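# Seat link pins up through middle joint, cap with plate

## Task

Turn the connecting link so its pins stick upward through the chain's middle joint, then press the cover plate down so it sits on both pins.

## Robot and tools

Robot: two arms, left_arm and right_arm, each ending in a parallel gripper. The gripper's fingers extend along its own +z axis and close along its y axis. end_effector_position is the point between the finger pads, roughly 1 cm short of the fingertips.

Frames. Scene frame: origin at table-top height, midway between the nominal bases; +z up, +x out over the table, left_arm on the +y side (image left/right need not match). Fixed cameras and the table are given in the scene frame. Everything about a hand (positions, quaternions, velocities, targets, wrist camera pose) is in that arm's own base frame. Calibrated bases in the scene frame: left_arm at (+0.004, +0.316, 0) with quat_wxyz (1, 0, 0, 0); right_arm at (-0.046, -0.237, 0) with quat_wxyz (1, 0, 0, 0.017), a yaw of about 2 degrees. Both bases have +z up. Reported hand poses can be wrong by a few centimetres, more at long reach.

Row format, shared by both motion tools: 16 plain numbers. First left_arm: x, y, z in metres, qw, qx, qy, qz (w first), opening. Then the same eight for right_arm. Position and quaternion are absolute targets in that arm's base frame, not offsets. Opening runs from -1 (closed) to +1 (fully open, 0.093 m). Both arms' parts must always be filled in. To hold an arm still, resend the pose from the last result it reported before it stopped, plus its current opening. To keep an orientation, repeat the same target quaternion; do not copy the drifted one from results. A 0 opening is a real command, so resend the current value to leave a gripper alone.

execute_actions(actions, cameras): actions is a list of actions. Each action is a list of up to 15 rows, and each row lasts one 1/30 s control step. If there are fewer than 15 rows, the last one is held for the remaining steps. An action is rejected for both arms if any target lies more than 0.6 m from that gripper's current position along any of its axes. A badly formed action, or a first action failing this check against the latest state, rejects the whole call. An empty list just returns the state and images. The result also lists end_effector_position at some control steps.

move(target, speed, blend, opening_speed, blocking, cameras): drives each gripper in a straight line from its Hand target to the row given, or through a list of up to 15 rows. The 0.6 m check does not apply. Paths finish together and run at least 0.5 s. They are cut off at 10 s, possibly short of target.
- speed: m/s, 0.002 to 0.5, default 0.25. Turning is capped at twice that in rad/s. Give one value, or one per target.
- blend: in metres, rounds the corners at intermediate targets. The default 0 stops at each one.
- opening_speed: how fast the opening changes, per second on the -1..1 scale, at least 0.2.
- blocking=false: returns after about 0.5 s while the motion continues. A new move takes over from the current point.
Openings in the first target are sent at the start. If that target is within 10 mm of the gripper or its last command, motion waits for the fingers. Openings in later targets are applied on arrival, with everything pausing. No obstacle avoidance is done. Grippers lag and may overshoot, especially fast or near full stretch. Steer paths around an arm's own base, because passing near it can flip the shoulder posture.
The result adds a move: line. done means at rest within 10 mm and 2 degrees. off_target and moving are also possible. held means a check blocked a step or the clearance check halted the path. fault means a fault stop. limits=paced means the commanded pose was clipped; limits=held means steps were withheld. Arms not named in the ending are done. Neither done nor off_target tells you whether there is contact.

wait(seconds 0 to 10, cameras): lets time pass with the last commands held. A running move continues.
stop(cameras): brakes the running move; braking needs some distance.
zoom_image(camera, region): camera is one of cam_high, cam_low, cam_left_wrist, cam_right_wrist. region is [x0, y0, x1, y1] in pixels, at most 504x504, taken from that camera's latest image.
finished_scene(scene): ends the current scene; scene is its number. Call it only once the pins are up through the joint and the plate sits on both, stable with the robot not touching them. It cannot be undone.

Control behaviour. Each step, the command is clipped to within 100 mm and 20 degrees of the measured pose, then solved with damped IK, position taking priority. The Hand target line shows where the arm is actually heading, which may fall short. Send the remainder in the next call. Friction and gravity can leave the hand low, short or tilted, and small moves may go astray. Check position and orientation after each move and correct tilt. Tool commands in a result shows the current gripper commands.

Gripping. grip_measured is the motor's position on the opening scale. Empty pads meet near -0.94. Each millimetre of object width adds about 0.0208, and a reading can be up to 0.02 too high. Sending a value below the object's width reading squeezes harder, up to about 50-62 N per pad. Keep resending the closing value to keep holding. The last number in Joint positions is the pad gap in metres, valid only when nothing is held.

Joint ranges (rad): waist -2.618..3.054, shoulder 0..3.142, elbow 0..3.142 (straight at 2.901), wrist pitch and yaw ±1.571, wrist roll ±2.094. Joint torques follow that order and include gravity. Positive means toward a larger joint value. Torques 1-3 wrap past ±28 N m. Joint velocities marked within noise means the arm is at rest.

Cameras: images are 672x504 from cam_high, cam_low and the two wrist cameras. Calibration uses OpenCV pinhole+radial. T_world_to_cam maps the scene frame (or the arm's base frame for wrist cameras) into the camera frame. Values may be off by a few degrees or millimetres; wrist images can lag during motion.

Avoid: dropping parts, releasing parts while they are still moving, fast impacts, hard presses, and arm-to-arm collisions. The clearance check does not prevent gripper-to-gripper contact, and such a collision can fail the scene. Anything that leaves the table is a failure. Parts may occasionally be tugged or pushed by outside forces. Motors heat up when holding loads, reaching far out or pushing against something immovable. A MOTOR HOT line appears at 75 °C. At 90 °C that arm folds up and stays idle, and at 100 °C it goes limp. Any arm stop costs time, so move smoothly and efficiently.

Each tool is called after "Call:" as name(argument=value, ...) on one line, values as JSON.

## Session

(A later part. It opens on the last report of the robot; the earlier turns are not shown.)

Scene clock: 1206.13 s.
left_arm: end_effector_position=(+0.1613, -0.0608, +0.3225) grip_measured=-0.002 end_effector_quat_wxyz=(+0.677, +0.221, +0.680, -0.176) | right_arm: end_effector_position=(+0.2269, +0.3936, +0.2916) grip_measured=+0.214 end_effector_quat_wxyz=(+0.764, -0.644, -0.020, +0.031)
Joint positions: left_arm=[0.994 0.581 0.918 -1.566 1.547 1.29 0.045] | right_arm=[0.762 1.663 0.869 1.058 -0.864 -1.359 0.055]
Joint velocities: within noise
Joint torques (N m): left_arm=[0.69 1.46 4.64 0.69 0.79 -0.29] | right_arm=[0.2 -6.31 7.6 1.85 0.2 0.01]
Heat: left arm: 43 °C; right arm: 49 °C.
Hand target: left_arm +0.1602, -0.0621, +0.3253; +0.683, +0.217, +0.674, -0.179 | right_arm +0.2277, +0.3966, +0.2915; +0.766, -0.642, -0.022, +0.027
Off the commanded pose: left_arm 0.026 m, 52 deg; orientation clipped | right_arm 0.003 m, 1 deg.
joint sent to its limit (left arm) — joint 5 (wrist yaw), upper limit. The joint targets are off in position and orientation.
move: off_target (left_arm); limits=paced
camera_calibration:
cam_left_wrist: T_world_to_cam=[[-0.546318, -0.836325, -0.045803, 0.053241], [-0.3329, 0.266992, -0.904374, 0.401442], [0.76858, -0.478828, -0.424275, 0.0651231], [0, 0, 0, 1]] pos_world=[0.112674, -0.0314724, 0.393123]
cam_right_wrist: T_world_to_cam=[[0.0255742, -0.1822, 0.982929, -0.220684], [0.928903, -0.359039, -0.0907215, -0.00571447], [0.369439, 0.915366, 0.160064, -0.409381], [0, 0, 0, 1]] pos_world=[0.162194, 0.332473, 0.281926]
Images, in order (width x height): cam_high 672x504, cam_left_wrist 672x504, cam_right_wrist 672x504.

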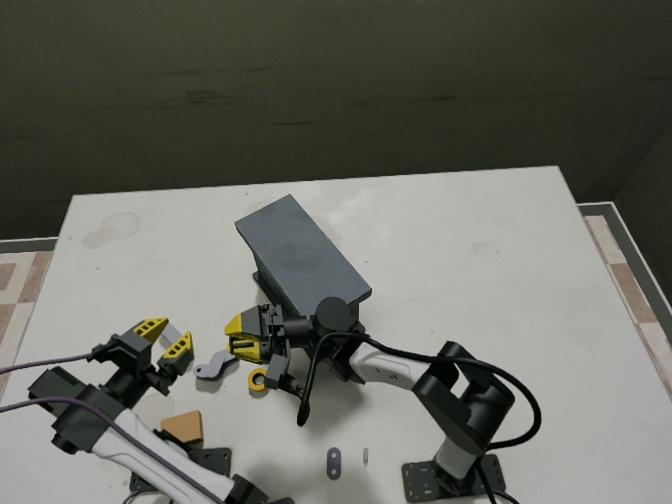

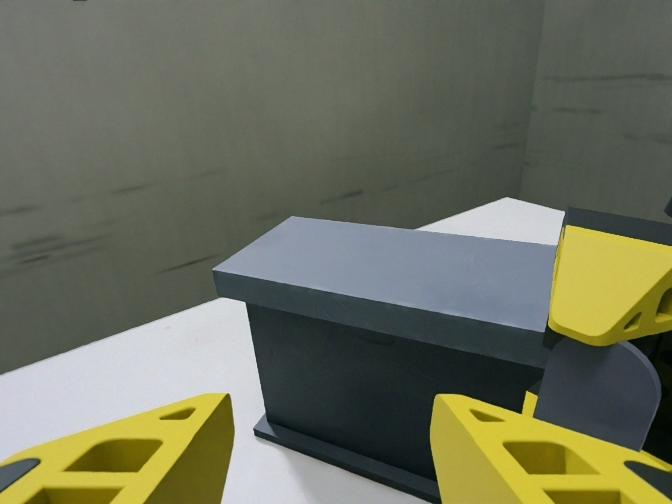

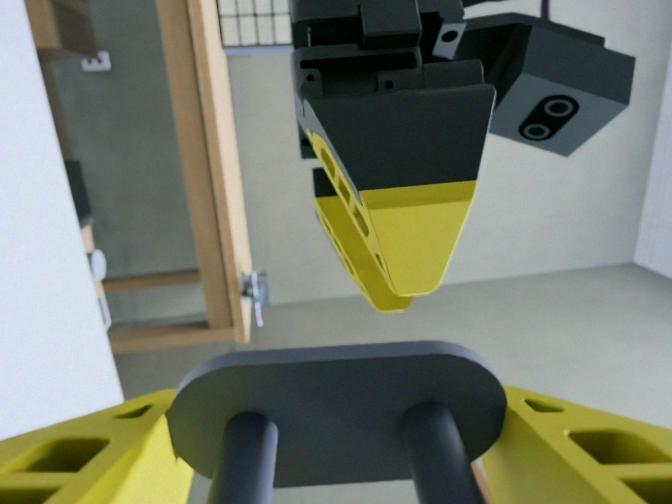

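Call:
move(target=[[0.15,0.03,0.30,0.599,-0.130,0.782,0.116,0.2,0.2067,0.3102,0.23,0.3769,-0.9099,0.1605,-0.0665,0.2],[0.15,0.05,0.30,0.599,-0.130,0.782,0.116,0.2,0.2074,0.3302,0.11,0.0,-0.9613,0.2756,0.0,0.2]], speed=0.15, cameras=["cam_left_wrist","cam_right_wrist","cam_high"])

Scene clock: 1231.97 s.
left_arm: end_effector_position=(+0.1632, +0.0036, +0.3031) grip_measured=+0.198 end_effector_quat_wxyz=(+0.626, -0.037, +0.779, +0.022) | right_arm: end_effector_position=(+0.2129, +0.3299, +0.2291) grip_measured=+0.214 end_effector_quat_wxyz=(-0.474, +0.871, -0.128, +0.033)
Joint positions: left_arm=[1.507 0.402 0.982 -1.567 1.309 0.959 0.055] | right_arm=[0.811 1.32 1.07 -0.404 -0.448 -1.814 0.055]
Joint velocities: within noise
Joint torques (N m): left_arm=[-0.25 3.89 4.27 1.06 0.53 -0.16] | right_arm=[0.35 -6.75 10.25 1.73 -0.18 -0.01]
Heat: left arm: 42 °C; right arm: 49 °C.
Hand target: left_arm +0.1633, +0.0035, +0.3033; +0.626, -0.036, +0.778, +0.022 | right_arm +0.2116, +0.3309, +0.2446; -0.484, +0.866, -0.119, +0.045
Off the commanded pose: left_arm 0.048 m, 15 deg | right_arm 0.119 m, 59 deg.
move: held (left_arm; a check stopped the path), off_target (right_arm; braked when a check withheld steps of left_arm); path passed 0 of 2 targets; limits=held
pose unreachable (left arm): on one or more control steps of this call, first in action 0 (counted from 0), this arm could not follow its commanded pose, so it was not sent that pose on those steps. It may still have moved: this result reports where it is.
cause: moving toward the commanded pose would bring a part of the arm too close to another arm (this arm's forearm (the part past joint 3) and the right arm's wrist camera, along the way the arms are being sent, or toward where that arm still pushes).
camera_calibration:
cam_left_wrist: T_world_to_cam=[[0.0800462, -0.996403, 0.0278313, -0.0166411], [-0.587593, -0.0697215, -0.806147, 0.380412], [0.805188, 0.0481755, -0.59106, 0.128947], [0, 0, 0, 1]] pos_world=[0.121033, 0.00372957, 0.383347]
cam_right_wrist: T_world_to_cam=[[0.193343, 0.505627, 0.840809, -0.400603], [0.789657, -0.588801, 0.172499, 0.0239128], [0.582289, 0.630599, -0.513112, -0.133048], [0, 0, 0, 1]] pos_world=[0.136043, 0.300536, 0.264437]
Images, in order (width x height): cam_high 672x504, cam_left_wrist 672x504, cam_right_wrist 672x504.

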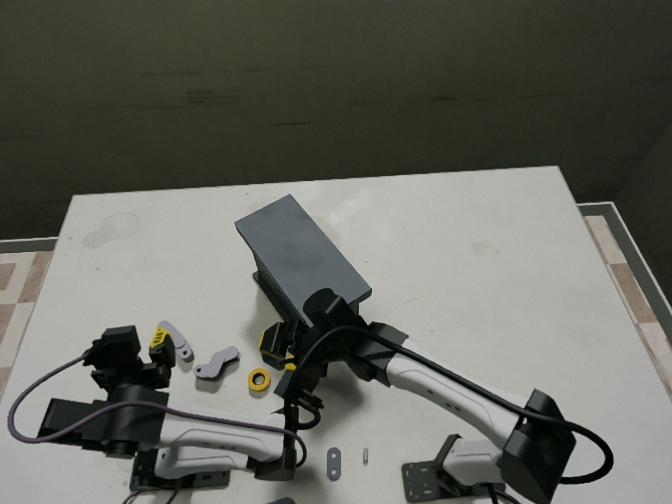

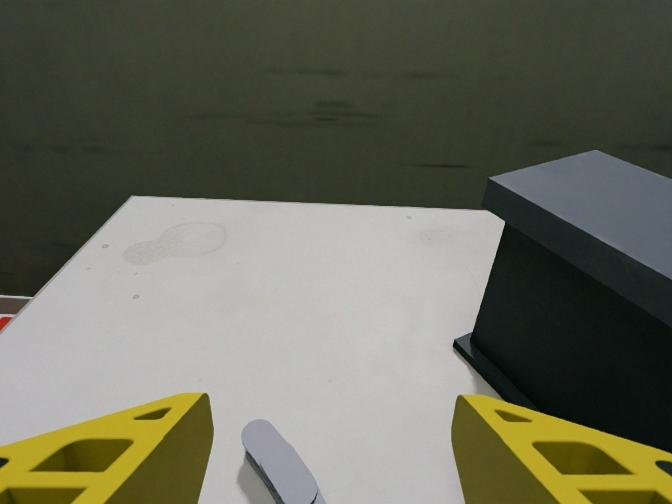

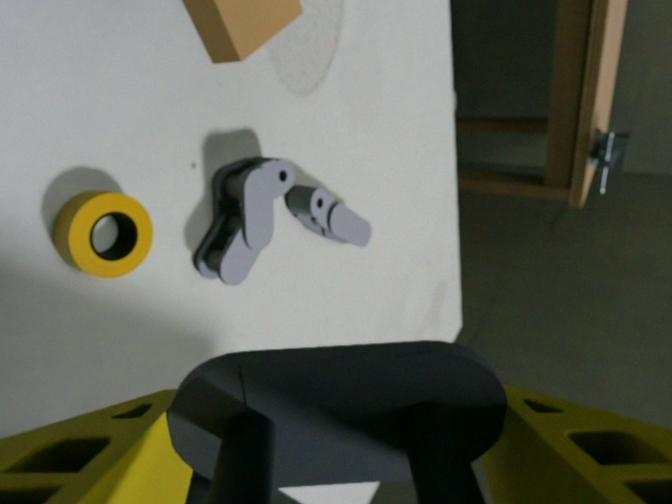

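Call:
move(target=[[0.32,0.18,0.30,0.6533,0.0,0.7571,0.0,0.2,0.2116,0.3309,0.2446,-0.484,0.866,-0.119,0.045,0.2]], speed=0.2, cameras=["cam_right_wrist","cam_high"])

Scene clock: 1238.63 s.
left_arm: end_effector_position=(+0.1633, +0.0038, +0.3031) grip_measured=+0.198 end_effector_quat_wxyz=(+0.626, -0.035, +0.779, +0.024) | right_arm: end_effector_position=(+0.2129, +0.3298, +0.2290) grip_measured=+0.214 end_effector_quat_wxyz=(-0.473, +0.871, -0.129, +0.033)
Joint positions: left_arm=[1.509 0.402 0.981 -1.567 1.31 0.965 0.055] | right_arm=[0.811 1.32 1.07 -0.405 -0.447 -1.814 0.055]
Joint velocities: within noise
Joint torques (N m): left_arm=[-0.17 3.86 4.33 1.05 0.52 -0.18] | right_arm=[0.4 -6.64 10.51 1.81 -0.2 0.02]
Heat: left arm: 41 °C; right arm: 50 °C.
Hand target: left_arm +0.1633, +0.0038, +0.3032; +0.626, -0.035, +0.779, +0.024 | right_arm +0.2114, +0.3307, +0.2445; -0.484, +0.866, -0.119, +0.045
Off the commanded pose: left_arm 0.236 m, 6 deg | right_arm 0.016 m, 2 deg.
move: held (left_arm; a check stopped the path), off_target (right_arm; braked when a check withheld steps of left_arm); limits=held
pose unreachable (left arm): on one or more control steps of this call, first in action 0 (counted from 0), this arm could not follow its commanded pose, so it was not sent that pose on those steps. It may still have moved: this result reports where it is.
cause: moving toward the commanded pose would bring a part of the arm too close to another arm (this arm's forearm (the part past joint 3) and the right arm's wrist camera, along the way the arms are being sent, or toward where that arm still pushes).
camera_calibration:
cam_right_wrist: T_world_to_cam=[[0.193439, 0.506342, 0.840356, -0.400558], [0.789403, -0.58895, 0.173151, 0.0237902], [0.582602, 0.629886, -0.513634, -0.132794], [0, 0, 0, 1]] pos_world=[0.13607, 0.300475, 0.264284]
Images, in order (width x height): cam_high 672x504, cam_right_wrist 672x504.

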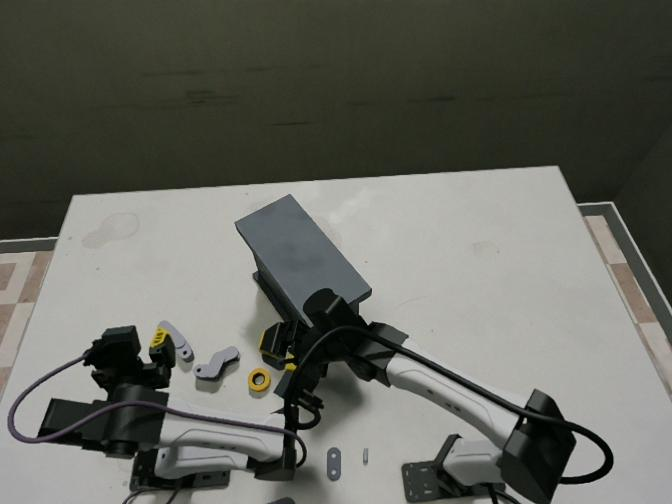

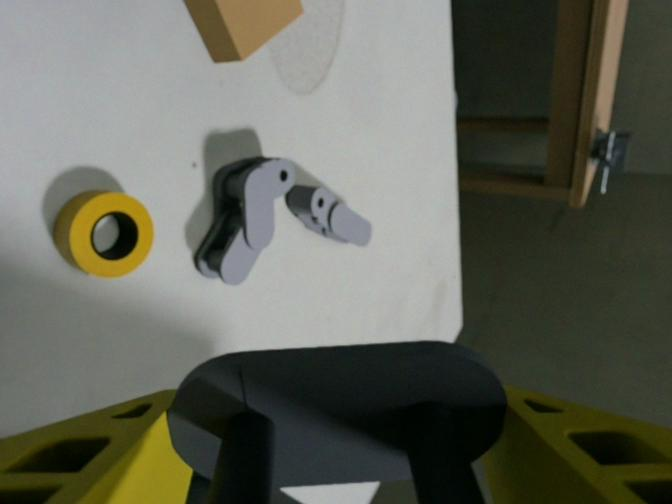

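Call:
move(target=[[0.1633,0.0038,0.3032,0.626,-0.035,0.779,0.024,0.2,0.225,0.20,0.29,-0.484,0.866,-0.119,0.045,0.2]], speed=0.2, cameras=["cam_high"])

Call:
move(target=[[0.32,0.18,0.30,0.6533,0.0,0.7571,0.0,0.2,0.225,0.20,0.29,-0.484,0.866,-0.119,0.045,0.2]], speed=0.2, cameras=["cam_right_wrist","cam_high"])

Scene clock: 1248.20 s.
left_arm: end_effector_position=(+0.1633, +0.0038, +0.3031) grip_measured=+0.198 end_effector_quat_wxyz=(+0.626, -0.035, +0.779, +0.024) | right_arm: end_effector_position=(+0.2271, +0.2010, +0.2794) grip_measured=+0.214 end_effector_quat_wxyz=(-0.487, +0.854, -0.172, +0.055)
Joint positions: left_arm=[1.509 0.402 0.981 -1.567 1.31 0.965 0.055] | right_arm=[0.336 1.097 1.142 -0.833 -0.75 -2.087 0.055]
Joint velocities: within noise
Joint torques (N m): left_arm=[-0.21 3.95 4.4 1.05 0.51 -0.16] | right_arm=[-0.69 -3.29 9.44 1.5 -0.53 -0.06]
Heat: left arm: 40 °C; right arm: 52 °C.
Hand target: left_arm +0.1633, +0.0038, +0.3032; +0.626, -0.035, +0.779, +0.024 | right_arm +0.2247, +0.2006, +0.2898; -0.495, +0.851, -0.163, +0.061
Off the commanded pose: left_arm 0.000 m, 0 deg | right_arm 0.011 m, 6 deg.
joint sent to its limit (right arm) — joint 6 (wrist roll), lower limit. The joint targets are off in orientation, not in position.
move: off_target (right_arm)
Images, in order (width x height): cam_high 672x504.

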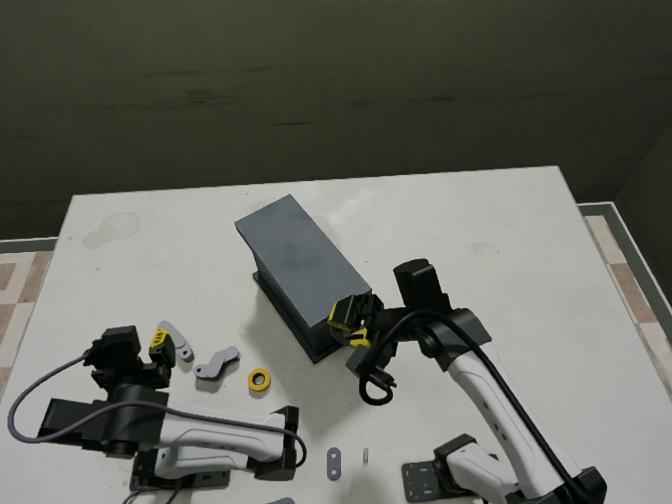

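Scene clock: 1250.50 s.
left_arm: end_effector_position=(+0.3170, +0.1786, +0.3029) grip_measured=+0.198 end_effector_quat_wxyz=(+0.652, +0.003, +0.758, -0.002) | right_arm: end_effector_position=(+0.2270, +0.2009, +0.2793) grip_measured=+0.214 end_effector_quat_wxyz=(-0.487, +0.854, -0.172, +0.055)
Joint positions: left_arm=[0.874 1.143 0.868 0.042 0.868 0.18 0.055] | right_arm=[0.336 1.097 1.142 -0.834 -0.75 -2.087 0.055]
Joint velocities: within noise
Joint torques (N m): left_arm=[-1.03 -2.97 5.76 1.99 -0.05 -0.27] | right_arm=[-0.8 -3.14 9.61 1.47 -0.53 -0.02]
Heat: left arm: 40 °C; right arm: 52 °C.
Hand target: left_arm +0.3199, +0.1800, +0.3001; +0.653, +0.000, +0.757, +0.000 | right_arm +0.2247, +0.2006, +0.2898; -0.495, +0.851, -0.163, +0.061
Off the commanded pose: left_arm 0.004 m, 0 deg | right_arm 0.011 m, 6 deg.
joint sent to its limit (right arm) — joint 6 (wrist roll), lower limit. The joint targets are off in orientation, not in position.
move: off_target (right_arm)
camera_calibration:
cam_right_wrist: T_world_to_cam=[[0.239258, 0.453657, 0.858459, -0.385172], [0.726231, -0.670458, 0.151901, -0.035282], [0.644472, 0.587096, -0.489872, -0.0460655], [0, 0, 0, 1]] pos_world=[0.147466, 0.178126, 0.313447]
Images, in order (width x height): cam_high 672x504, cam_right_wrist 672x504.

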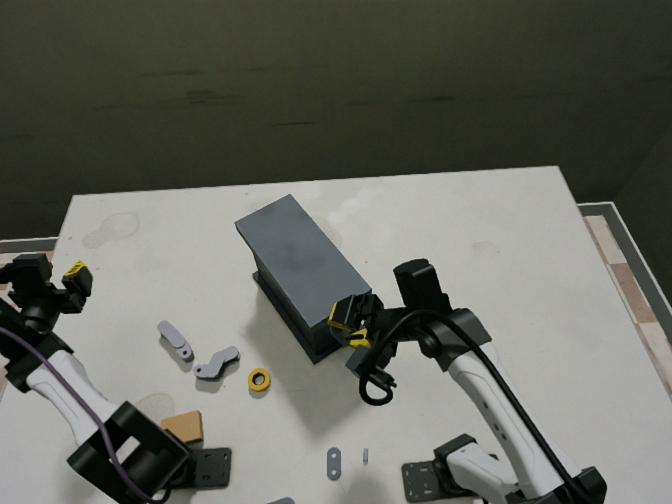

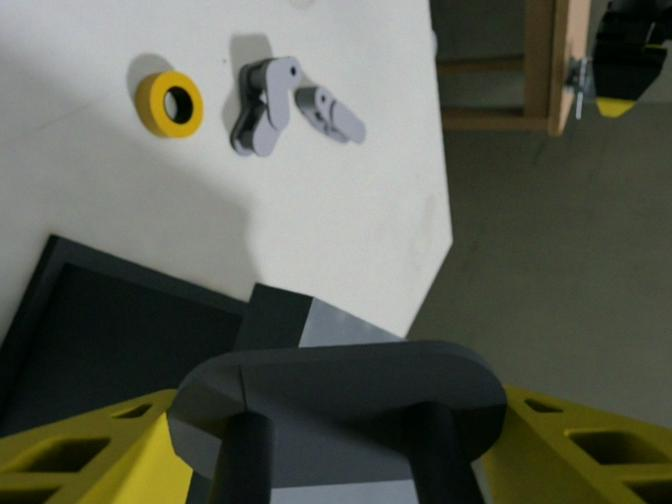

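Call:
move(target=[[0.32,0.18,0.30,0.6533,0.0,0.7571,0.0,0.2,0.2067,0.3102,0.26,0.3769,-0.9099,0.1605,-0.0665,0.2],[0.32,0.18,0.30,0.6533,0.0,0.7571,0.0,0.2,0.2074,0.3302,0.12,0.0,-0.9613,0.2756,0.0,0.2]], speed=[0.15,0.25], cameras=["cam_left_wrist","cam_right_wrist","cam_high"])

Scene clock: 1262.93 s.
left_arm: end_effector_position=(+0.3170, +0.1787, +0.3029) grip_measured=+0.198 end_effector_quat_wxyz=(+0.652, +0.003, +0.758, -0.001) | right_arm: end_effector_position=(+0.2082, +0.3295, +0.1188) grip_measured=+0.214 end_effector_quat_wxyz=(-0.006, +0.961, -0.275, -0.004)
Joint positions: left_arm=[0.874 1.143 0.868 0.043 0.867 0.18 0.055] | right_arm=[1.003 2.023 1.823 -1.361 -0.011 -1.581 0.055]
Joint velocities: within noise
Joint torques (N m): left_arm=[-1.02 -2.97 5.79 2.01 -0.03 -0.28] | right_arm=[0.18 -9.44 8.36 0.16 0.04 0.02]
Heat: left arm: 40 °C; right arm: 52 °C.
Hand target: left_arm +0.3199, +0.1800, +0.3000; +0.653, +0.000, +0.757, +0.000 | right_arm +0.2074, +0.3302, +0.1201; -0.001, +0.961, -0.275, +0.000
Off the commanded pose: left_arm 0.004 m, 0 deg | right_arm 0.002 m, 1 deg.
move: done
camera_calibration:
cam_left_wrist: T_world_to_cam=[[-0.0132147, -0.99982, 0.013632, 0.180027], [-0.535058, -0.00444653, -0.844804, 0.466188], [0.844712, -0.0184577, -0.534903, -0.0211088], [0, 0, 0, 1]] pos_world=[0.269648, 0.181677, 0.380092]
cam_right_wrist: T_world_to_cam=[[0.532008, 0.846392, 0.0242365, -0.392459], [0.761024, -0.490506, 0.424555, -0.0100079], [0.371228, -0.207422, -0.905078, 0.17998], [0, 0, 0, 1]] pos_world=[0.149594, 0.364598, 0.176657]
Images, in order (width x height): cam_high 672x504, cam_left_wrist 672x504, cam_right_wrist 672x504.

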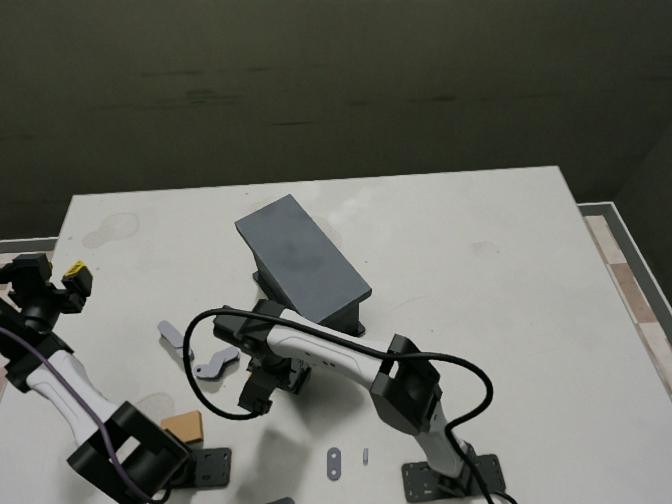

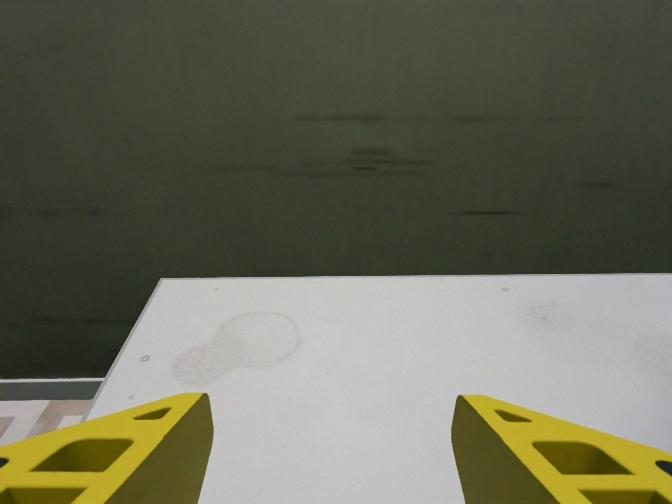

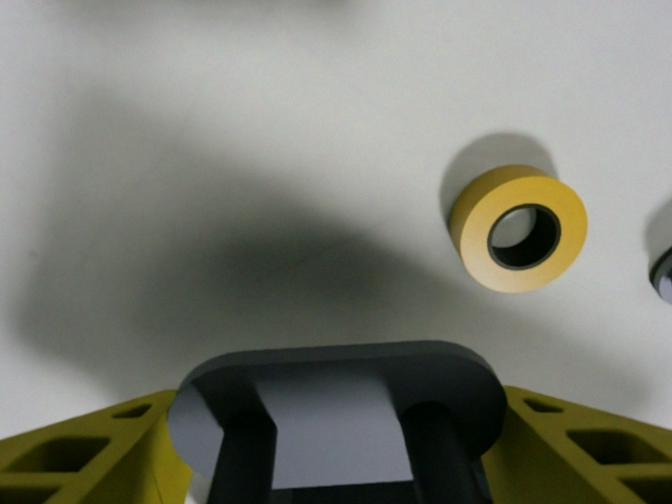

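Call:
move(target=[[0.32,0.18,0.30,0.6533,0.0,0.7571,0.0,0.2,0.2074,0.3302,0.03,0.0,-0.9613,0.2756,0.0,0.2],[0.32,0.18,0.30,0.6533,0.0,0.7571,0.0,0.2,0.2074,0.3302,0.012,0.0,-0.9613,0.2756,0.0,0.2]], speed=[0.15,0.04], cameras=["cam_right_wrist"])

Scene clock: 1270.40 s.
left_arm: end_effector_position=(+0.3170, +0.1787, +0.3029) grip_measured=+0.198 end_effector_quat_wxyz=(+0.652, +0.003, +0.758, -0.001) | right_arm: end_effector_position=(+0.2080, +0.3290, +0.0185) grip_measured=+0.214 end_effector_quat_wxyz=(-0.003, +0.961, -0.276, -0.004)
Joint positions: left_arm=[0.874 1.143 0.868 0.043 0.867 0.18 0.055] | right_arm=[1.003 2.086 1.513 -0.995 -0.01 -1.581 0.055]
Joint velocities: within noise
Joint torques (N m): left_arm=[-1.02 -2.97 5.81 2.01 -0.03 -0.28] | right_arm=[0.27 -9.33 5.55 0.49 0.07 0.06]
Heat: left arm: 40 °C; right arm: 51 °C.
Hand target: left_arm +0.3199, +0.1800, +0.3000; +0.653, +0.000, +0.757, +0.000 | right_arm +0.2073, +0.3301, +0.0121; +0.000, +0.961, -0.276, +0.000
Off the commanded pose: left_arm 0.004 m, 0 deg | right_arm 0.007 m, 1 deg.
move: done
camera_calibration:
cam_right_wrist: T_world_to_cam=[[0.532718, 0.846107, 0.0177398, -0.389484], [0.761861, -0.488592, 0.425259, 0.0316391], [0.368482, -0.213028, -0.904898, 0.091572], [0, 0, 0, 1]] pos_world=[0.149638, 0.364511, 0.0763179]
Images, in order (width x height): cam_right_wrist 672x504.

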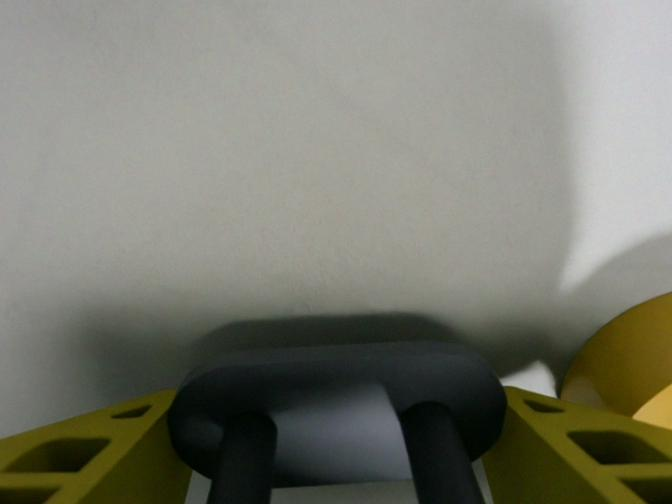

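Call:
move(target=[[0.32,0.18,0.30,0.6533,0.0,0.7571,0.0,0.2,0.2074,0.3302,0.001,0.0,-0.9613,0.2756,0.0,0.2]], speed=[0.03], cameras=["cam_right_wrist"])

Scene clock: 1275.77 s.
left_arm: end_effector_position=(+0.3170, +0.1787, +0.3029) grip_measured=+0.198 end_effector_quat_wxyz=(+0.652, +0.003, +0.758, -0.001) | right_arm: end_effector_position=(+0.2077, +0.3285, +0.0116) grip_measured=+0.214 end_effector_quat_wxyz=(-0.003, +0.961, -0.276, -0.005)
Joint positions: left_arm=[0.874 1.143 0.868 0.043 0.867 0.18 0.055] | right_arm=[1.003 2.093 1.496 -0.97 -0.01 -1.581 0.055]
Joint velocities: within noise
Joint torques (N m): left_arm=[-1.02 -2.99 5.79 2.01 -0.02 -0.28] | right_arm=[0.27 -8.46 5.08 0.67 0.02 0.02]
Heat: left arm: 40 °C; right arm: 51 °C.
Hand target: left_arm +0.3199, +0.1800, +0.3000; +0.653, +0.000, +0.757, +0.000 | right_arm +0.2072, +0.3299, +0.0013; +0.000, +0.961, -0.276, +0.000
Off the commanded pose: left_arm 0.004 m, 0 deg | right_arm 0.011 m, 1 deg.
move: off_target (right_arm)
camera_calibration:
cam_right_wrist: T_world_to_cam=[[0.532725, 0.846118, 0.016977, -0.388808], [0.762036, -0.488319, 0.42526, 0.0344398], [0.368111, -0.21361, -0.904912, 0.0856208], [0, 0, 0, 1]] pos_world=[0.149365, 0.364084, 0.0694342]
Images, in order (width x height): cam_right_wrist 672x504.

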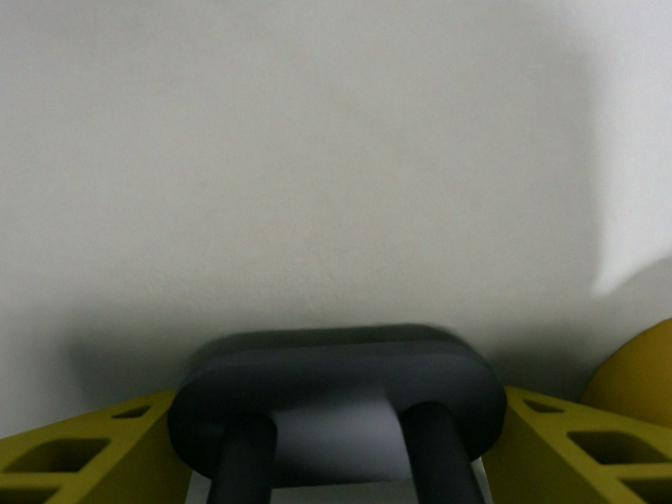

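Call:
move(target=[[0.32,0.18,0.30,0.6533,0.0,0.7571,0.0,0.2,0.2074,0.3302,0.004,0.0,-0.9613,0.2756,0.0,0.58],[0.32,0.18,0.30,0.6533,0.0,0.7571,0.0,0.2,0.2074,0.3302,0.10,0.0,-0.9613,0.2756,0.0,0.58],[0.32,0.18,0.30,0.6533,0.0,0.7571,0.0,0.2,0.2074,0.31,0.25,0.0,-0.9613,0.2756,0.0,0.58]], speed=[0.03,0.06,0.2], opening_speed=0.5, cameras=["cam_right_wrist","cam_high"])

Call:
zoom_image(camera="cam_right_wrist", region=[200, 100, 672, 504])

Scene clock: 1286.07 s.
left_arm: end_effector_position=(+0.3170, +0.1787, +0.3029) grip_measured=+0.198 end_effector_quat_wxyz=(+0.652, +0.003, +0.758, -0.001) | right_arm: end_effector_position=(+0.2066, +0.3155, +0.2476) grip_measured=+0.579 end_effector_quat_wxyz=(-0.123, +0.953, -0.275, +0.033)
Joint positions: left_arm=[0.874 1.143 0.868 0.043 0.867 0.18 0.055] | right_arm=[0.987 1.843 2.073 -1.545 -0.01 -1.592 0.073]
Joint velocities: within noise
Joint torques (N m): left_arm=[-1.03 -2.97 5.79 2.01 -0.03 -0.28] | right_arm=[-0.73 -8.42 6.91 0.67 0.01 -0.1]
Heat: left arm: 40 °C; right arm: 50 °C.
Hand target: left_arm +0.3199, +0.1799, +0.3000; +0.653, +0.000, +0.757, +0.000 | right_arm +0.2073, +0.3099, +0.2495; -0.117, +0.954, -0.274, +0.036
Off the commanded pose: left_arm 0.004 m, 0 deg | right_arm 0.006 m, 15 deg.
joint sent to its limit (right arm) — joint 4 (wrist pitch), lower limit. The joint targets are off in orientation, not in position.
move: off_target (right_arm)
camera_calibration:
cam_right_wrist: T_world_to_cam=[[0.516363, 0.813782, 0.2667, -0.429415], [0.700893, -0.580541, 0.414393, -0.027023], [0.492056, -0.0270492, -0.870143, 0.203669], [0, 0, 0, 1]] pos_world=[0.140458, 0.339271, 0.302944]
Images, in order (width x height): cam_high 672x504, cam_right_wrist 672x504.

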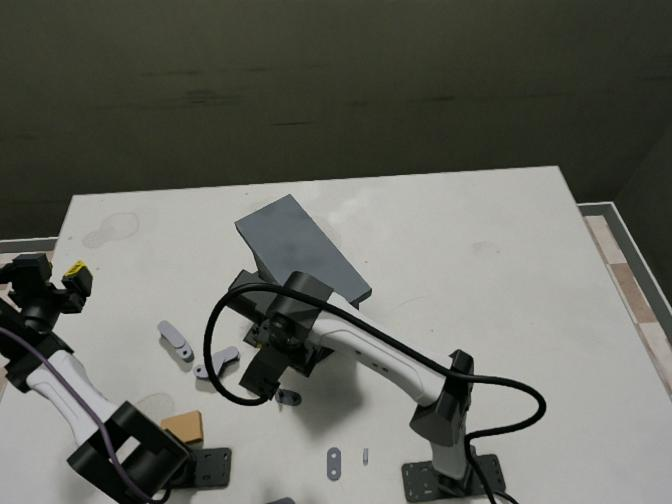

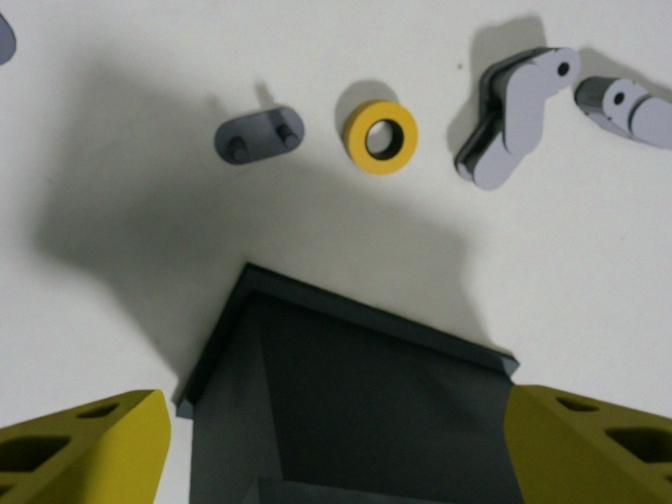

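Scaled by 1.068 from the camera's 672x504 image, which has a finer 960x720 frame.

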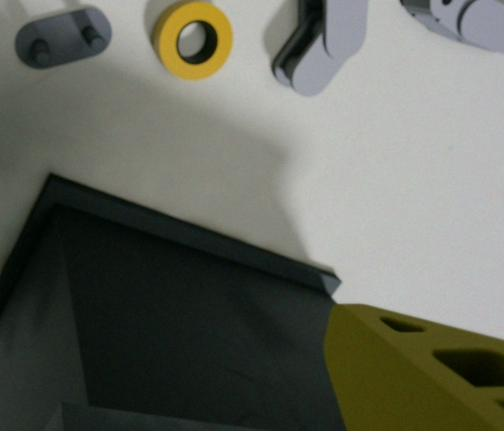

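Call:
move(target=[[0.32,0.18,0.30,0.6533,0.0,0.7571,0.0,0.2,0.25,0.02,0.25,0.6533,0,0.7571,0,0.3]], speed=0.25, cameras=[])

Call:
move(target=[[0.17,-0.06,0.28,0.3339,0.2034,0.9174,-0.074,0.3,0.25,0.02,0.25,0.6533,0,0.7571,0,0.3]], speed=0.25, cameras=["cam_left_wrist","cam_high"])

Call:
zoom_image(camera="cam_left_wrist", region=[100, 0, 600, 420])

Scene clock: 1306.83 s.
left_arm: end_effector_position=(+0.3170, +0.1787, +0.3029) grip_measured=+0.198 end_effector_quat_wxyz=(+0.652, +0.003, +0.758, -0.001) | right_arm: end_effector_position=(+0.2494, +0.0228, +0.2528) grip_measured=+0.301 end_effector_quat_wxyz=(+0.653, -0.008, +0.757, +0.003)
Joint positions: left_arm=[0.874 1.143 0.868 0.043 0.867 0.18 0.055] | right_arm=[0.239 0.363 0.451 -0.238 0.221 0.027 0.06]
Joint velocities: within noise
Joint torques (N m): left_arm=[-1.01 -2.97 5.78 2.01 -0.03 -0.28] | right_arm=[-0.68 1.43 6.71 2.36 0.12 0.08]
Heat: left arm: 40 °C; right arm: 49 °C.
Hand target: left_arm +0.3199, +0.1799, +0.3000; +0.653, +0.000, +0.757, +0.000 | right_arm +0.2499, +0.0201, +0.2500; +0.653, +0.000, +0.757, +0.000
Off the commanded pose: left_arm 0.004 m, 0 deg | right_arm 0.004 m, 1 deg.
move: done
No camera images: "cameras" was empty.

Scene clock: 1309.60 s.
left_arm: end_effector_position=(+0.1672, -0.0606, +0.2707) grip_measured=+0.298 end_effector_quat_wxyz=(+0.324, +0.206, +0.920, -0.079) | right_arm: end_effector_position=(+0.2494, +0.0226, +0.2530) grip_measured=+0.301 end_effector_quat_wxyz=(+0.654, -0.008, +0.757, +0.003)
Joint positions: left_arm=[-0.186 0.785 1.232 -1.357 0.171 0.196 0.06] | right_arm=[0.239 0.363 0.451 -0.237 0.222 0.027 0.06]
Joint velocities: within noise
Joint torques (N m): left_arm=[-1.01 1.78 7.79 1.49 -0.01 -0.27] | right_arm=[-0.83 1.36 6.69 2.36 0.1 0.06]
Heat: left arm: 41 °C; right arm: 49 °C.
Hand target: left_arm +0.1699, -0.0601, +0.2799; +0.334, +0.204, +0.917, -0.075 | right_arm +0.2499, +0.0200, +0.2501; +0.653, +0.000, +0.757, +0.000
Off the commanded pose: left_arm 0.010 m, 1 deg | right_arm 0.004 m, 1 deg.
move: done
camera_calibration:
cam_left_wrist: T_world_to_cam=[[-0.425406, -0.90457, 0.0279767, 0.00999509], [-0.876709, 0.40424, -0.260714, 0.281544], [0.224524, -0.135437, -0.965011, 0.29684], [0, 0, 0, 1]] pos_world=[0.184436, -0.0645672, 0.359576]
Images, in order (width x height): cam_high 672x504, cam_left_wrist 672x504.

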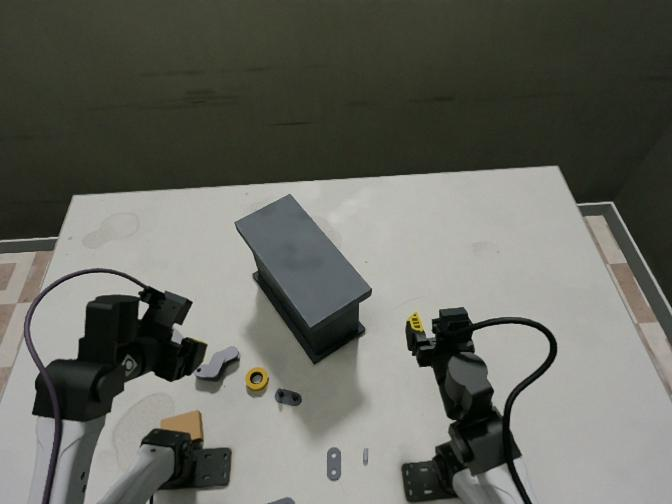

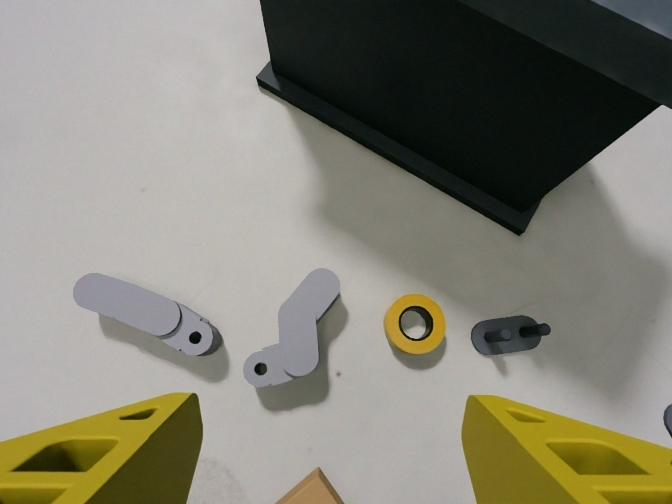

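Scaled by 1.008 from the camera's 672x504 image, which has a finer 960x720 frame.

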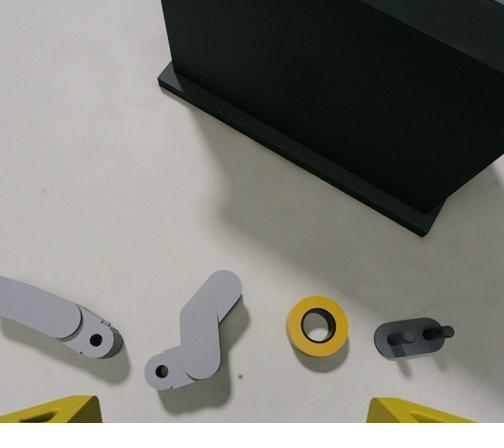

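Call:
move(target=[[0.200,-0.034,0.12,0.0,-0.6293,0.7771,0.0,0.25,0.25,0.02,0.25,0.6533,0,0.7571,0,0.3]], speed=0.2, cameras=["cam_left_wrist"])

Scene clock: 1354.67 s.
left_arm: end_effector_position=(+0.1989, -0.0330, +0.1238) grip_measured=+0.252 end_effector_quat_wxyz=(+0.007, -0.622, +0.783, +0.003) | right_arm: end_effector_position=(+0.2494, +0.0225, +0.2530) grip_measured=+0.301 end_effector_quat_wxyz=(+0.654, -0.007, +0.757, +0.003)
Joint positions: left_arm=[-0.176 1.297 1.051 -1.321 -0.014 -1.52 0.057] | right_arm=[0.239 0.363 0.451 -0.237 0.223 0.028 0.06]
Joint velocities: within noise
Joint torques (N m): left_arm=[0.62 -2.93 4.74 0.45 0.1 -0.3] | right_arm=[-0.66 1.46 6.78 2.34 0.11 0.07]
Heat: left arm: 43 °C; right arm: 48 °C.
Hand target: left_arm +0.2000, -0.0340, +0.1201; +0.000, -0.629, +0.777, +0.000 | right_arm +0.2500, +0.0200, +0.2501; +0.653, +0.000, +0.757, +0.000
Off the commanded pose: left_arm 0.004 m, 1 deg | right_arm 0.004 m, 1 deg.
move: done
camera_calibration:
cam_left_wrist: T_world_to_cam=[[0.977345, -0.211316, 0.0119243, -0.201622], [-0.199131, -0.898975, 0.390116, 0.0015145], [-0.0717183, -0.383653, -0.920688, 0.197004], [0, 0, 0, 1]] pos_world=[0.211484, 0.0343365, 0.183192]
Images, in order (width x height): cam_left_wrist 672x504.

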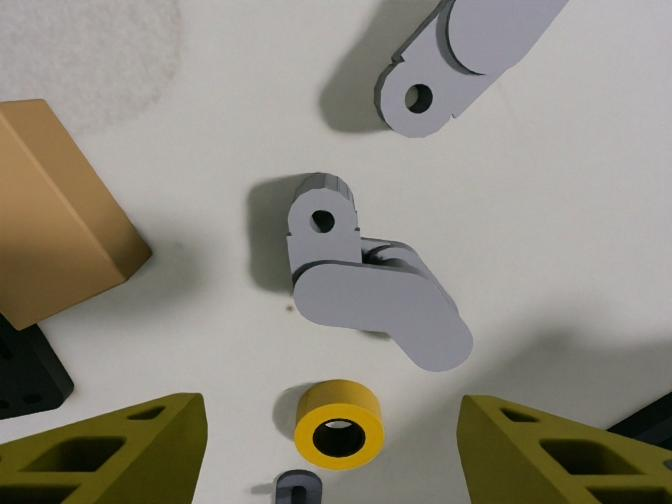

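Call:
move(target=[[0.1997,-0.012,0.07,0.0,-0.6293,0.7771,0.0,0.0,0.25,0.02,0.25,0.6533,0,0.7571,0,0.3]], speed=0.15, cameras=["cam_left_wrist"])

Scene clock: 1382.40 s.
left_arm: end_effector_position=(+0.1990, -0.0116, +0.0739) grip_measured=+0.002 end_effector_quat_wxyz=(+0.006, -0.630, +0.777, +0.003) | right_arm: end_effector_position=(+0.2494, +0.0225, +0.2530) grip_measured=+0.301 end_effector_quat_wxyz=(+0.654, -0.007, +0.757, +0.003)
Joint positions: left_arm=[-0.069 1.309 0.86 -1.118 -0.013 -1.431 0.045] | right_arm=[0.239 0.363 0.451 -0.237 0.223 0.028 0.06]
Joint velocities: within noise
Joint torques (N m): left_arm=[0.7 -2.85 4.71 0.52 0.05 -0.08] | right_arm=[-0.77 1.62 6.65 2.38 0.11 0.06]
Heat: left arm: 41 °C; right arm: 48 °C.
Hand target: left_arm +0.1996, -0.0120, +0.0701; +0.000, -0.629, +0.777, +0.000 | right_arm +0.2499, +0.0200, +0.2501; +0.653, +0.000, +0.757, +0.000
Off the commanded pose: left_arm 0.004 m, 1 deg | right_arm 0.004 m, 1 deg.
move: done
camera_calibration:
cam_left_wrist: T_world_to_cam=[[0.981136, -0.192993, 0.0112354, -0.197107], [-0.181905, -0.901966, 0.391622, 0.0366768], [-0.0654464, -0.386279, -0.920057, 0.157893], [0, 0, 0, 1]] pos_world=[0.210394, 0.0560315, 0.133121]
Images, in order (width x height): cam_left_wrist 672x504.

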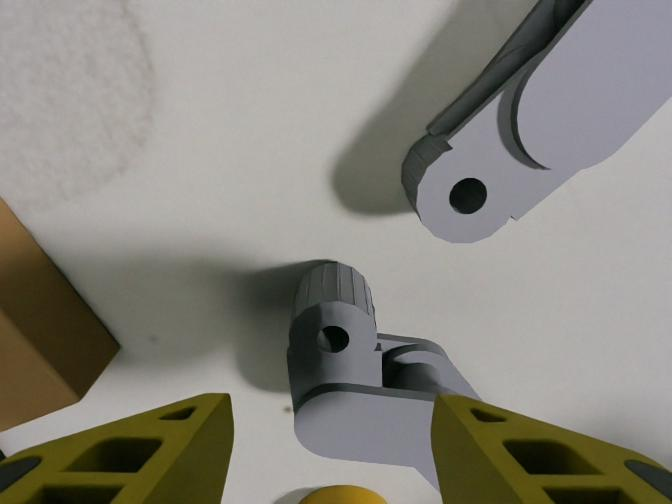

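Call:
move(target=[[0.264,-0.050,0.075,0.0,-0.6293,0.7771,0.0,-0.9,0.25,0.02,0.25,0.6533,0,0.7571,0,0.3],[0.264,-0.050,0.016,0.0,-0.6293,0.7771,0.0,-0.9,0.25,0.02,0.25,0.6533,0,0.7571,0,0.3],[0.235,-0.083,0.016,0.0,-0.6293,0.7771,0.0,-0.9,0.25,0.02,0.25,0.6533,0,0.7571,0,0.3],[0.240,-0.077,0.08,0.0,-0.6293,0.7771,0.0,-0.9,0.25,0.02,0.25,0.6533,0,0.7571,0,0.3],[0.2,-0.02,0.12,0.0,-0.6293,0.7771,0.0,0.0,0.25,0.02,0.25,0.6533,0,0.7571,0,0.3]], speed=[0.15,0.1,0.06,0.15,0.2], cameras=["cam_left_wrist","cam_high"])

Scene clock: 1410.23 s.
left_arm: end_effector_position=(+0.1985, -0.0201, +0.1131) grip_measured=-0.002 end_effector_quat_wxyz=(-0.005, -0.630, +0.777, +0.011) | right_arm: end_effector_position=(+0.2494, +0.0225, +0.2531) grip_measured=+0.301 end_effector_quat_wxyz=(+0.654, -0.007, +0.757, +0.003)
Joint positions: left_arm=[-0.108 1.315 1.021 -1.3 -0.009 -1.471 0.045] | right_arm=[0.239 0.363 0.451 -0.237 0.223 0.028 0.06]
Joint velocities: within noise
Joint torques (N m): left_arm=[0.69 -5.7 6.65 0.17 0.02 -0.07] | right_arm=[-0.44 1.54 6.68 2.35 0.05 0]
Heat: left arm: 40 °C; right arm: 48 °C.
Hand target: left_arm +0.1999, -0.0200, +0.1199; +0.000, -0.629, +0.777, +0.000 | right_arm +0.2500, +0.0201, +0.2501; +0.653, +0.000, +0.757, +0.000
Off the commanded pose: left_arm 0.007 m, 1 deg | right_arm 0.004 m, 1 deg.
move: done
camera_calibration:
cam_left_wrist: T_world_to_cam=[[0.981104, -0.192961, -0.0141509, -0.19583], [-0.171579, -0.901522, 0.397265, 0.0108375], [-0.089414, -0.387331, -0.917595, 0.19511], [0, 0, 0, 1]] pos_world=[0.211435, 0.0475547, 0.171955]
Images, in order (width x height): cam_high 672x504, cam_left_wrist 672x504.

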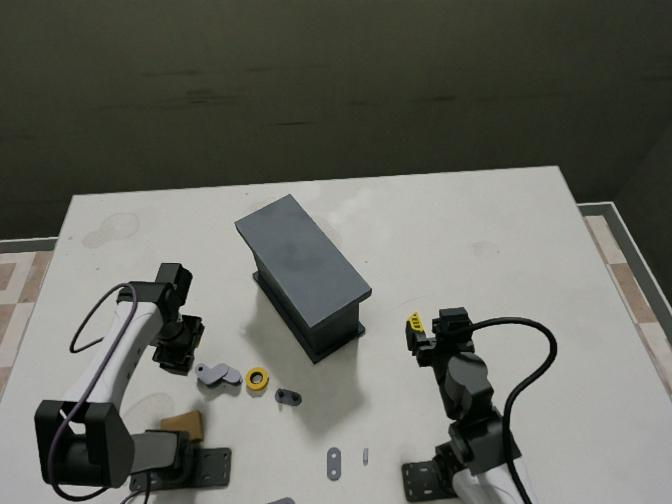

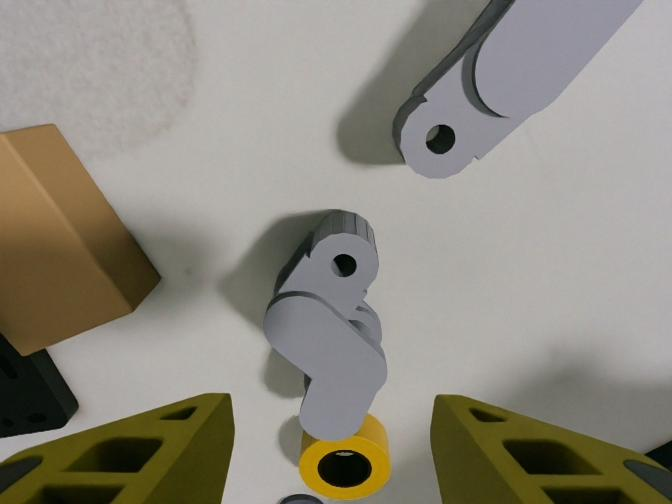

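Call:
move(target=[[0.2015,-0.0165,0.068,0.0,-0.3297,0.9441,0.0,-0.15,0.25,0.02,0.25,0.6533,0,0.7571,0,0.3]], speed=[0.15], cameras=["cam_left_wrist"])

Scene clock: 1422.63 s.
left_arm: end_effector_position=(+0.2012, -0.0168, +0.0730) grip_measured=-0.148 end_effector_quat_wxyz=(+0.006, -0.330, +0.944, +0.002) | right_arm: end_effector_position=(+0.2494, +0.0225, +0.2531) grip_measured=+0.301 end_effector_quat_wxyz=(+0.654, -0.007, +0.757, +0.003)
Joint positions: left_arm=[-0.091 1.315 0.861 -1.108 -0.009 -0.764 0.038] | right_arm=[0.239 0.363 0.451 -0.237 0.223 0.028 0.06]
Joint velocities: within noise
Joint torques (N m): left_arm=[0.69 -2.47 4.7 0.48 0.04 -0.06] | right_arm=[-0.5 1.39 6.67 2.4 0.11 0.03]
Heat: left arm: 39 °C; right arm: 48 °C.
Hand target: left_arm +0.2014, -0.0165, +0.0682; +0.000, -0.330, +0.944, +0.000 | right_arm +0.2500, +0.0200, +0.2501; +0.653, +0.000, +0.757, +0.000
Off the commanded pose: left_arm 0.005 m, 1 deg | right_arm 0.004 m, 1 deg.
move: done
camera_calibration:
cam_left_wrist: T_world_to_cam=[[0.634703, -0.772702, 0.00918933, -0.140077], [-0.71323, -0.581192, 0.391815, 0.144966], [-0.297416, -0.25524, -0.919998, 0.20412], [0, 0, 0, 1]] pos_world=[0.25301, 0.0281149, 0.132277]
Images, in order (width x height): cam_left_wrist 672x504.

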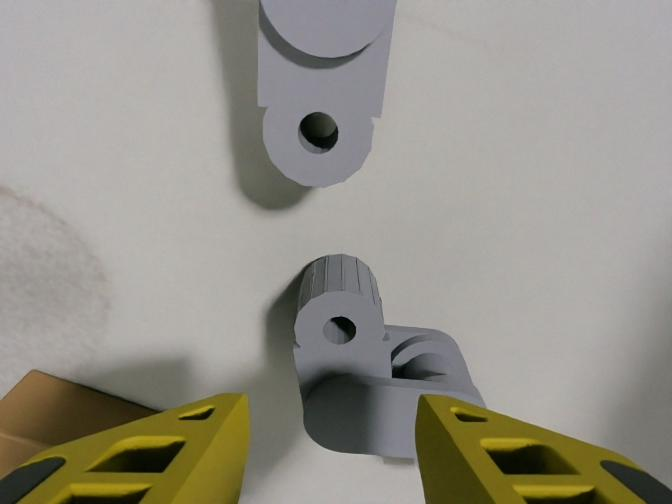

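Call:
move(target=[[0.192,-0.080,0.09,0.0,-0.4067,0.9135,0.0,0.1,0.25,0.02,0.25,0.6533,0,0.7571,0,0.3]], speed=[0.15], cameras=["cam_left_wrist"])

Scene clock: 1458.27 s.
left_arm: end_effector_position=(+0.1868, -0.0751, +0.0839) grip_measured=+0.098 end_effector_quat_wxyz=(-0.003, -0.406, +0.914, +0.006) | right_arm: end_effector_position=(+0.2494, +0.0225, +0.2531) grip_measured=+0.301 end_effector_quat_wxyz=(+0.654, -0.007, +0.757, +0.003)
Joint positions: left_arm=[-0.386 1.325 0.912 -1.17 -0.005 -1.222 0.05] | right_arm=[0.239 0.363 0.451 -0.237 0.223 0.028 0.06]
Joint velocities: within noise
Joint torques (N m): left_arm=[-1.02 -2.95 8.06 0.18 -0.01 -0.26] | right_arm=[-0.81 1.44 6.83 2.31 0.07 0.08]
Heat: left arm: 39 °C; right arm: 47 °C.
Hand target: left_arm +0.1919, -0.0800, +0.0899; +0.000, -0.407, +0.914, +0.000 | right_arm +0.2500, +0.0200, +0.2501; +0.653, +0.000, +0.757, +0.000
Off the commanded pose: left_arm 0.009 m, 1 deg | right_arm 0.004 m, 1 deg.
move: done
camera_calibration:
cam_left_wrist: T_world_to_cam=[[0.751667, -0.659531, -0.00400669, -0.188348], [-0.602328, -0.688922, 0.403221, 0.0667724], [-0.268697, -0.300675, -0.915094, 0.185768], [0, 0, 0, 1]] pos_world=[0.231709, -0.0223644, 0.142316]
Images, in order (width x height): cam_left_wrist 672x504.

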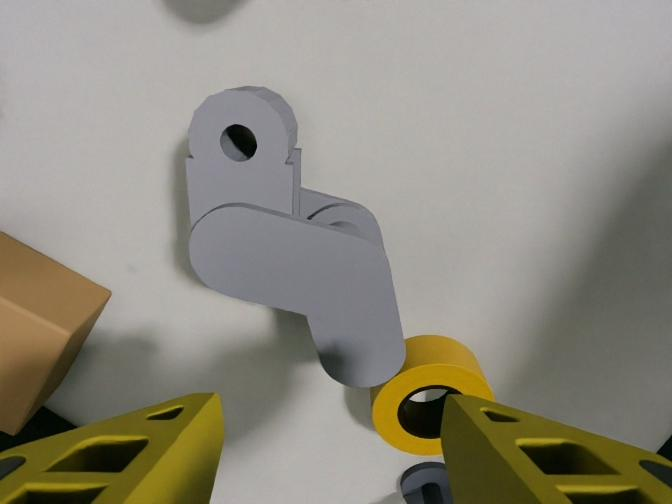

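Call:
move(target=[[0.1965,-0.0770,0.065,0.0,-0.4848,0.8746,0.0,-0.05,0.25,0.02,0.25,0.6533,0,0.7571,0,0.3]], speed=[0.1], cameras=["cam_left_wrist"])

Scene clock: 1472.17 s.
left_arm: end_effector_position=(+0.1959, -0.0779, +0.0692) grip_measured=-0.048 end_effector_quat_wxyz=(+0.003, -0.477, +0.879, -0.001) | right_arm: end_effector_position=(+0.2494, +0.0225, +0.2531) grip_measured=+0.301 end_effector_quat_wxyz=(+0.654, -0.007, +0.757, +0.003)
Joint positions: left_arm=[-0.382 1.359 0.879 -1.085 -0.005 -1.376 0.043] | right_arm=[0.239 0.363 0.451 -0.237 0.223 0.028 0.06]
Joint velocities: within noise
Joint torques (N m): left_arm=[0.68 -3.26 4.66 0.46 -0.02 -0.27] | right_arm=[-0.64 1.47 6.8 2.38 0.06 0.03]
Heat: left arm: 41 °C; right arm: 47 °C.
Hand target: left_arm +0.1965, -0.0770, +0.0651; +0.000, -0.485, +0.875, +0.000 | right_arm +0.2500, +0.0200, +0.2501; +0.653, +0.000, +0.757, +0.000
Off the commanded pose: left_arm 0.004 m, 1 deg | right_arm 0.004 m, 1 deg.
move: done
camera_calibration:
cam_left_wrist: T_world_to_cam=[[0.845964, -0.533079, 0.0130836, -0.206875], [-0.493355, -0.773141, 0.398565, 0.0487196], [-0.202351, -0.343626, -0.917047, 0.157713], [0, 0, 0, 1]] pos_world=[0.230958, -0.0184196, 0.127919]
Images, in order (width x height): cam_left_wrist 672x504.

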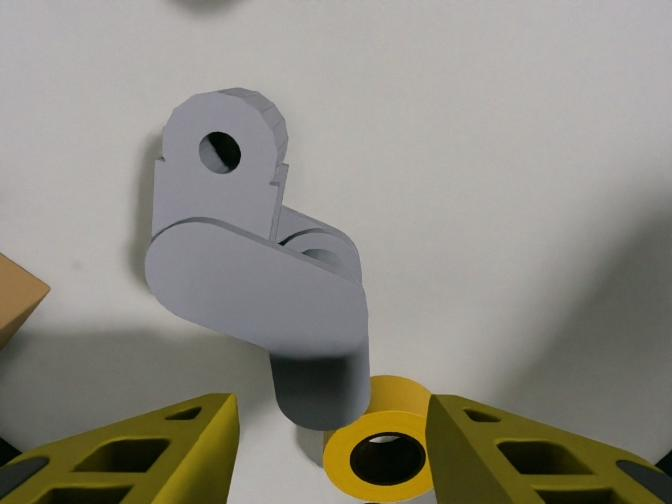

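Call:
move(target=[[0.1948,-0.0712,0.045,0.0,-0.4848,0.8746,0.0,-0.05,0.25,0.02,0.25,0.6533,0,0.7571,0,0.3],[0.1948,-0.0712,0.016,0.0,-0.4848,0.8746,0.0,-0.05,0.25,0.02,0.25,0.6533,0,0.7571,0,0.3],[0.1948,-0.0712,0.016,0.0,-0.4848,0.8746,0.0,-0.42,0.25,0.02,0.25,0.6533,0,0.7571,0,0.3]], speed=[0.1], opening_speed=0.8, cameras=["cam_left_wrist"])

speed must be one number or one for each of the 3 targets, got a list of 1; nothing of the call was run


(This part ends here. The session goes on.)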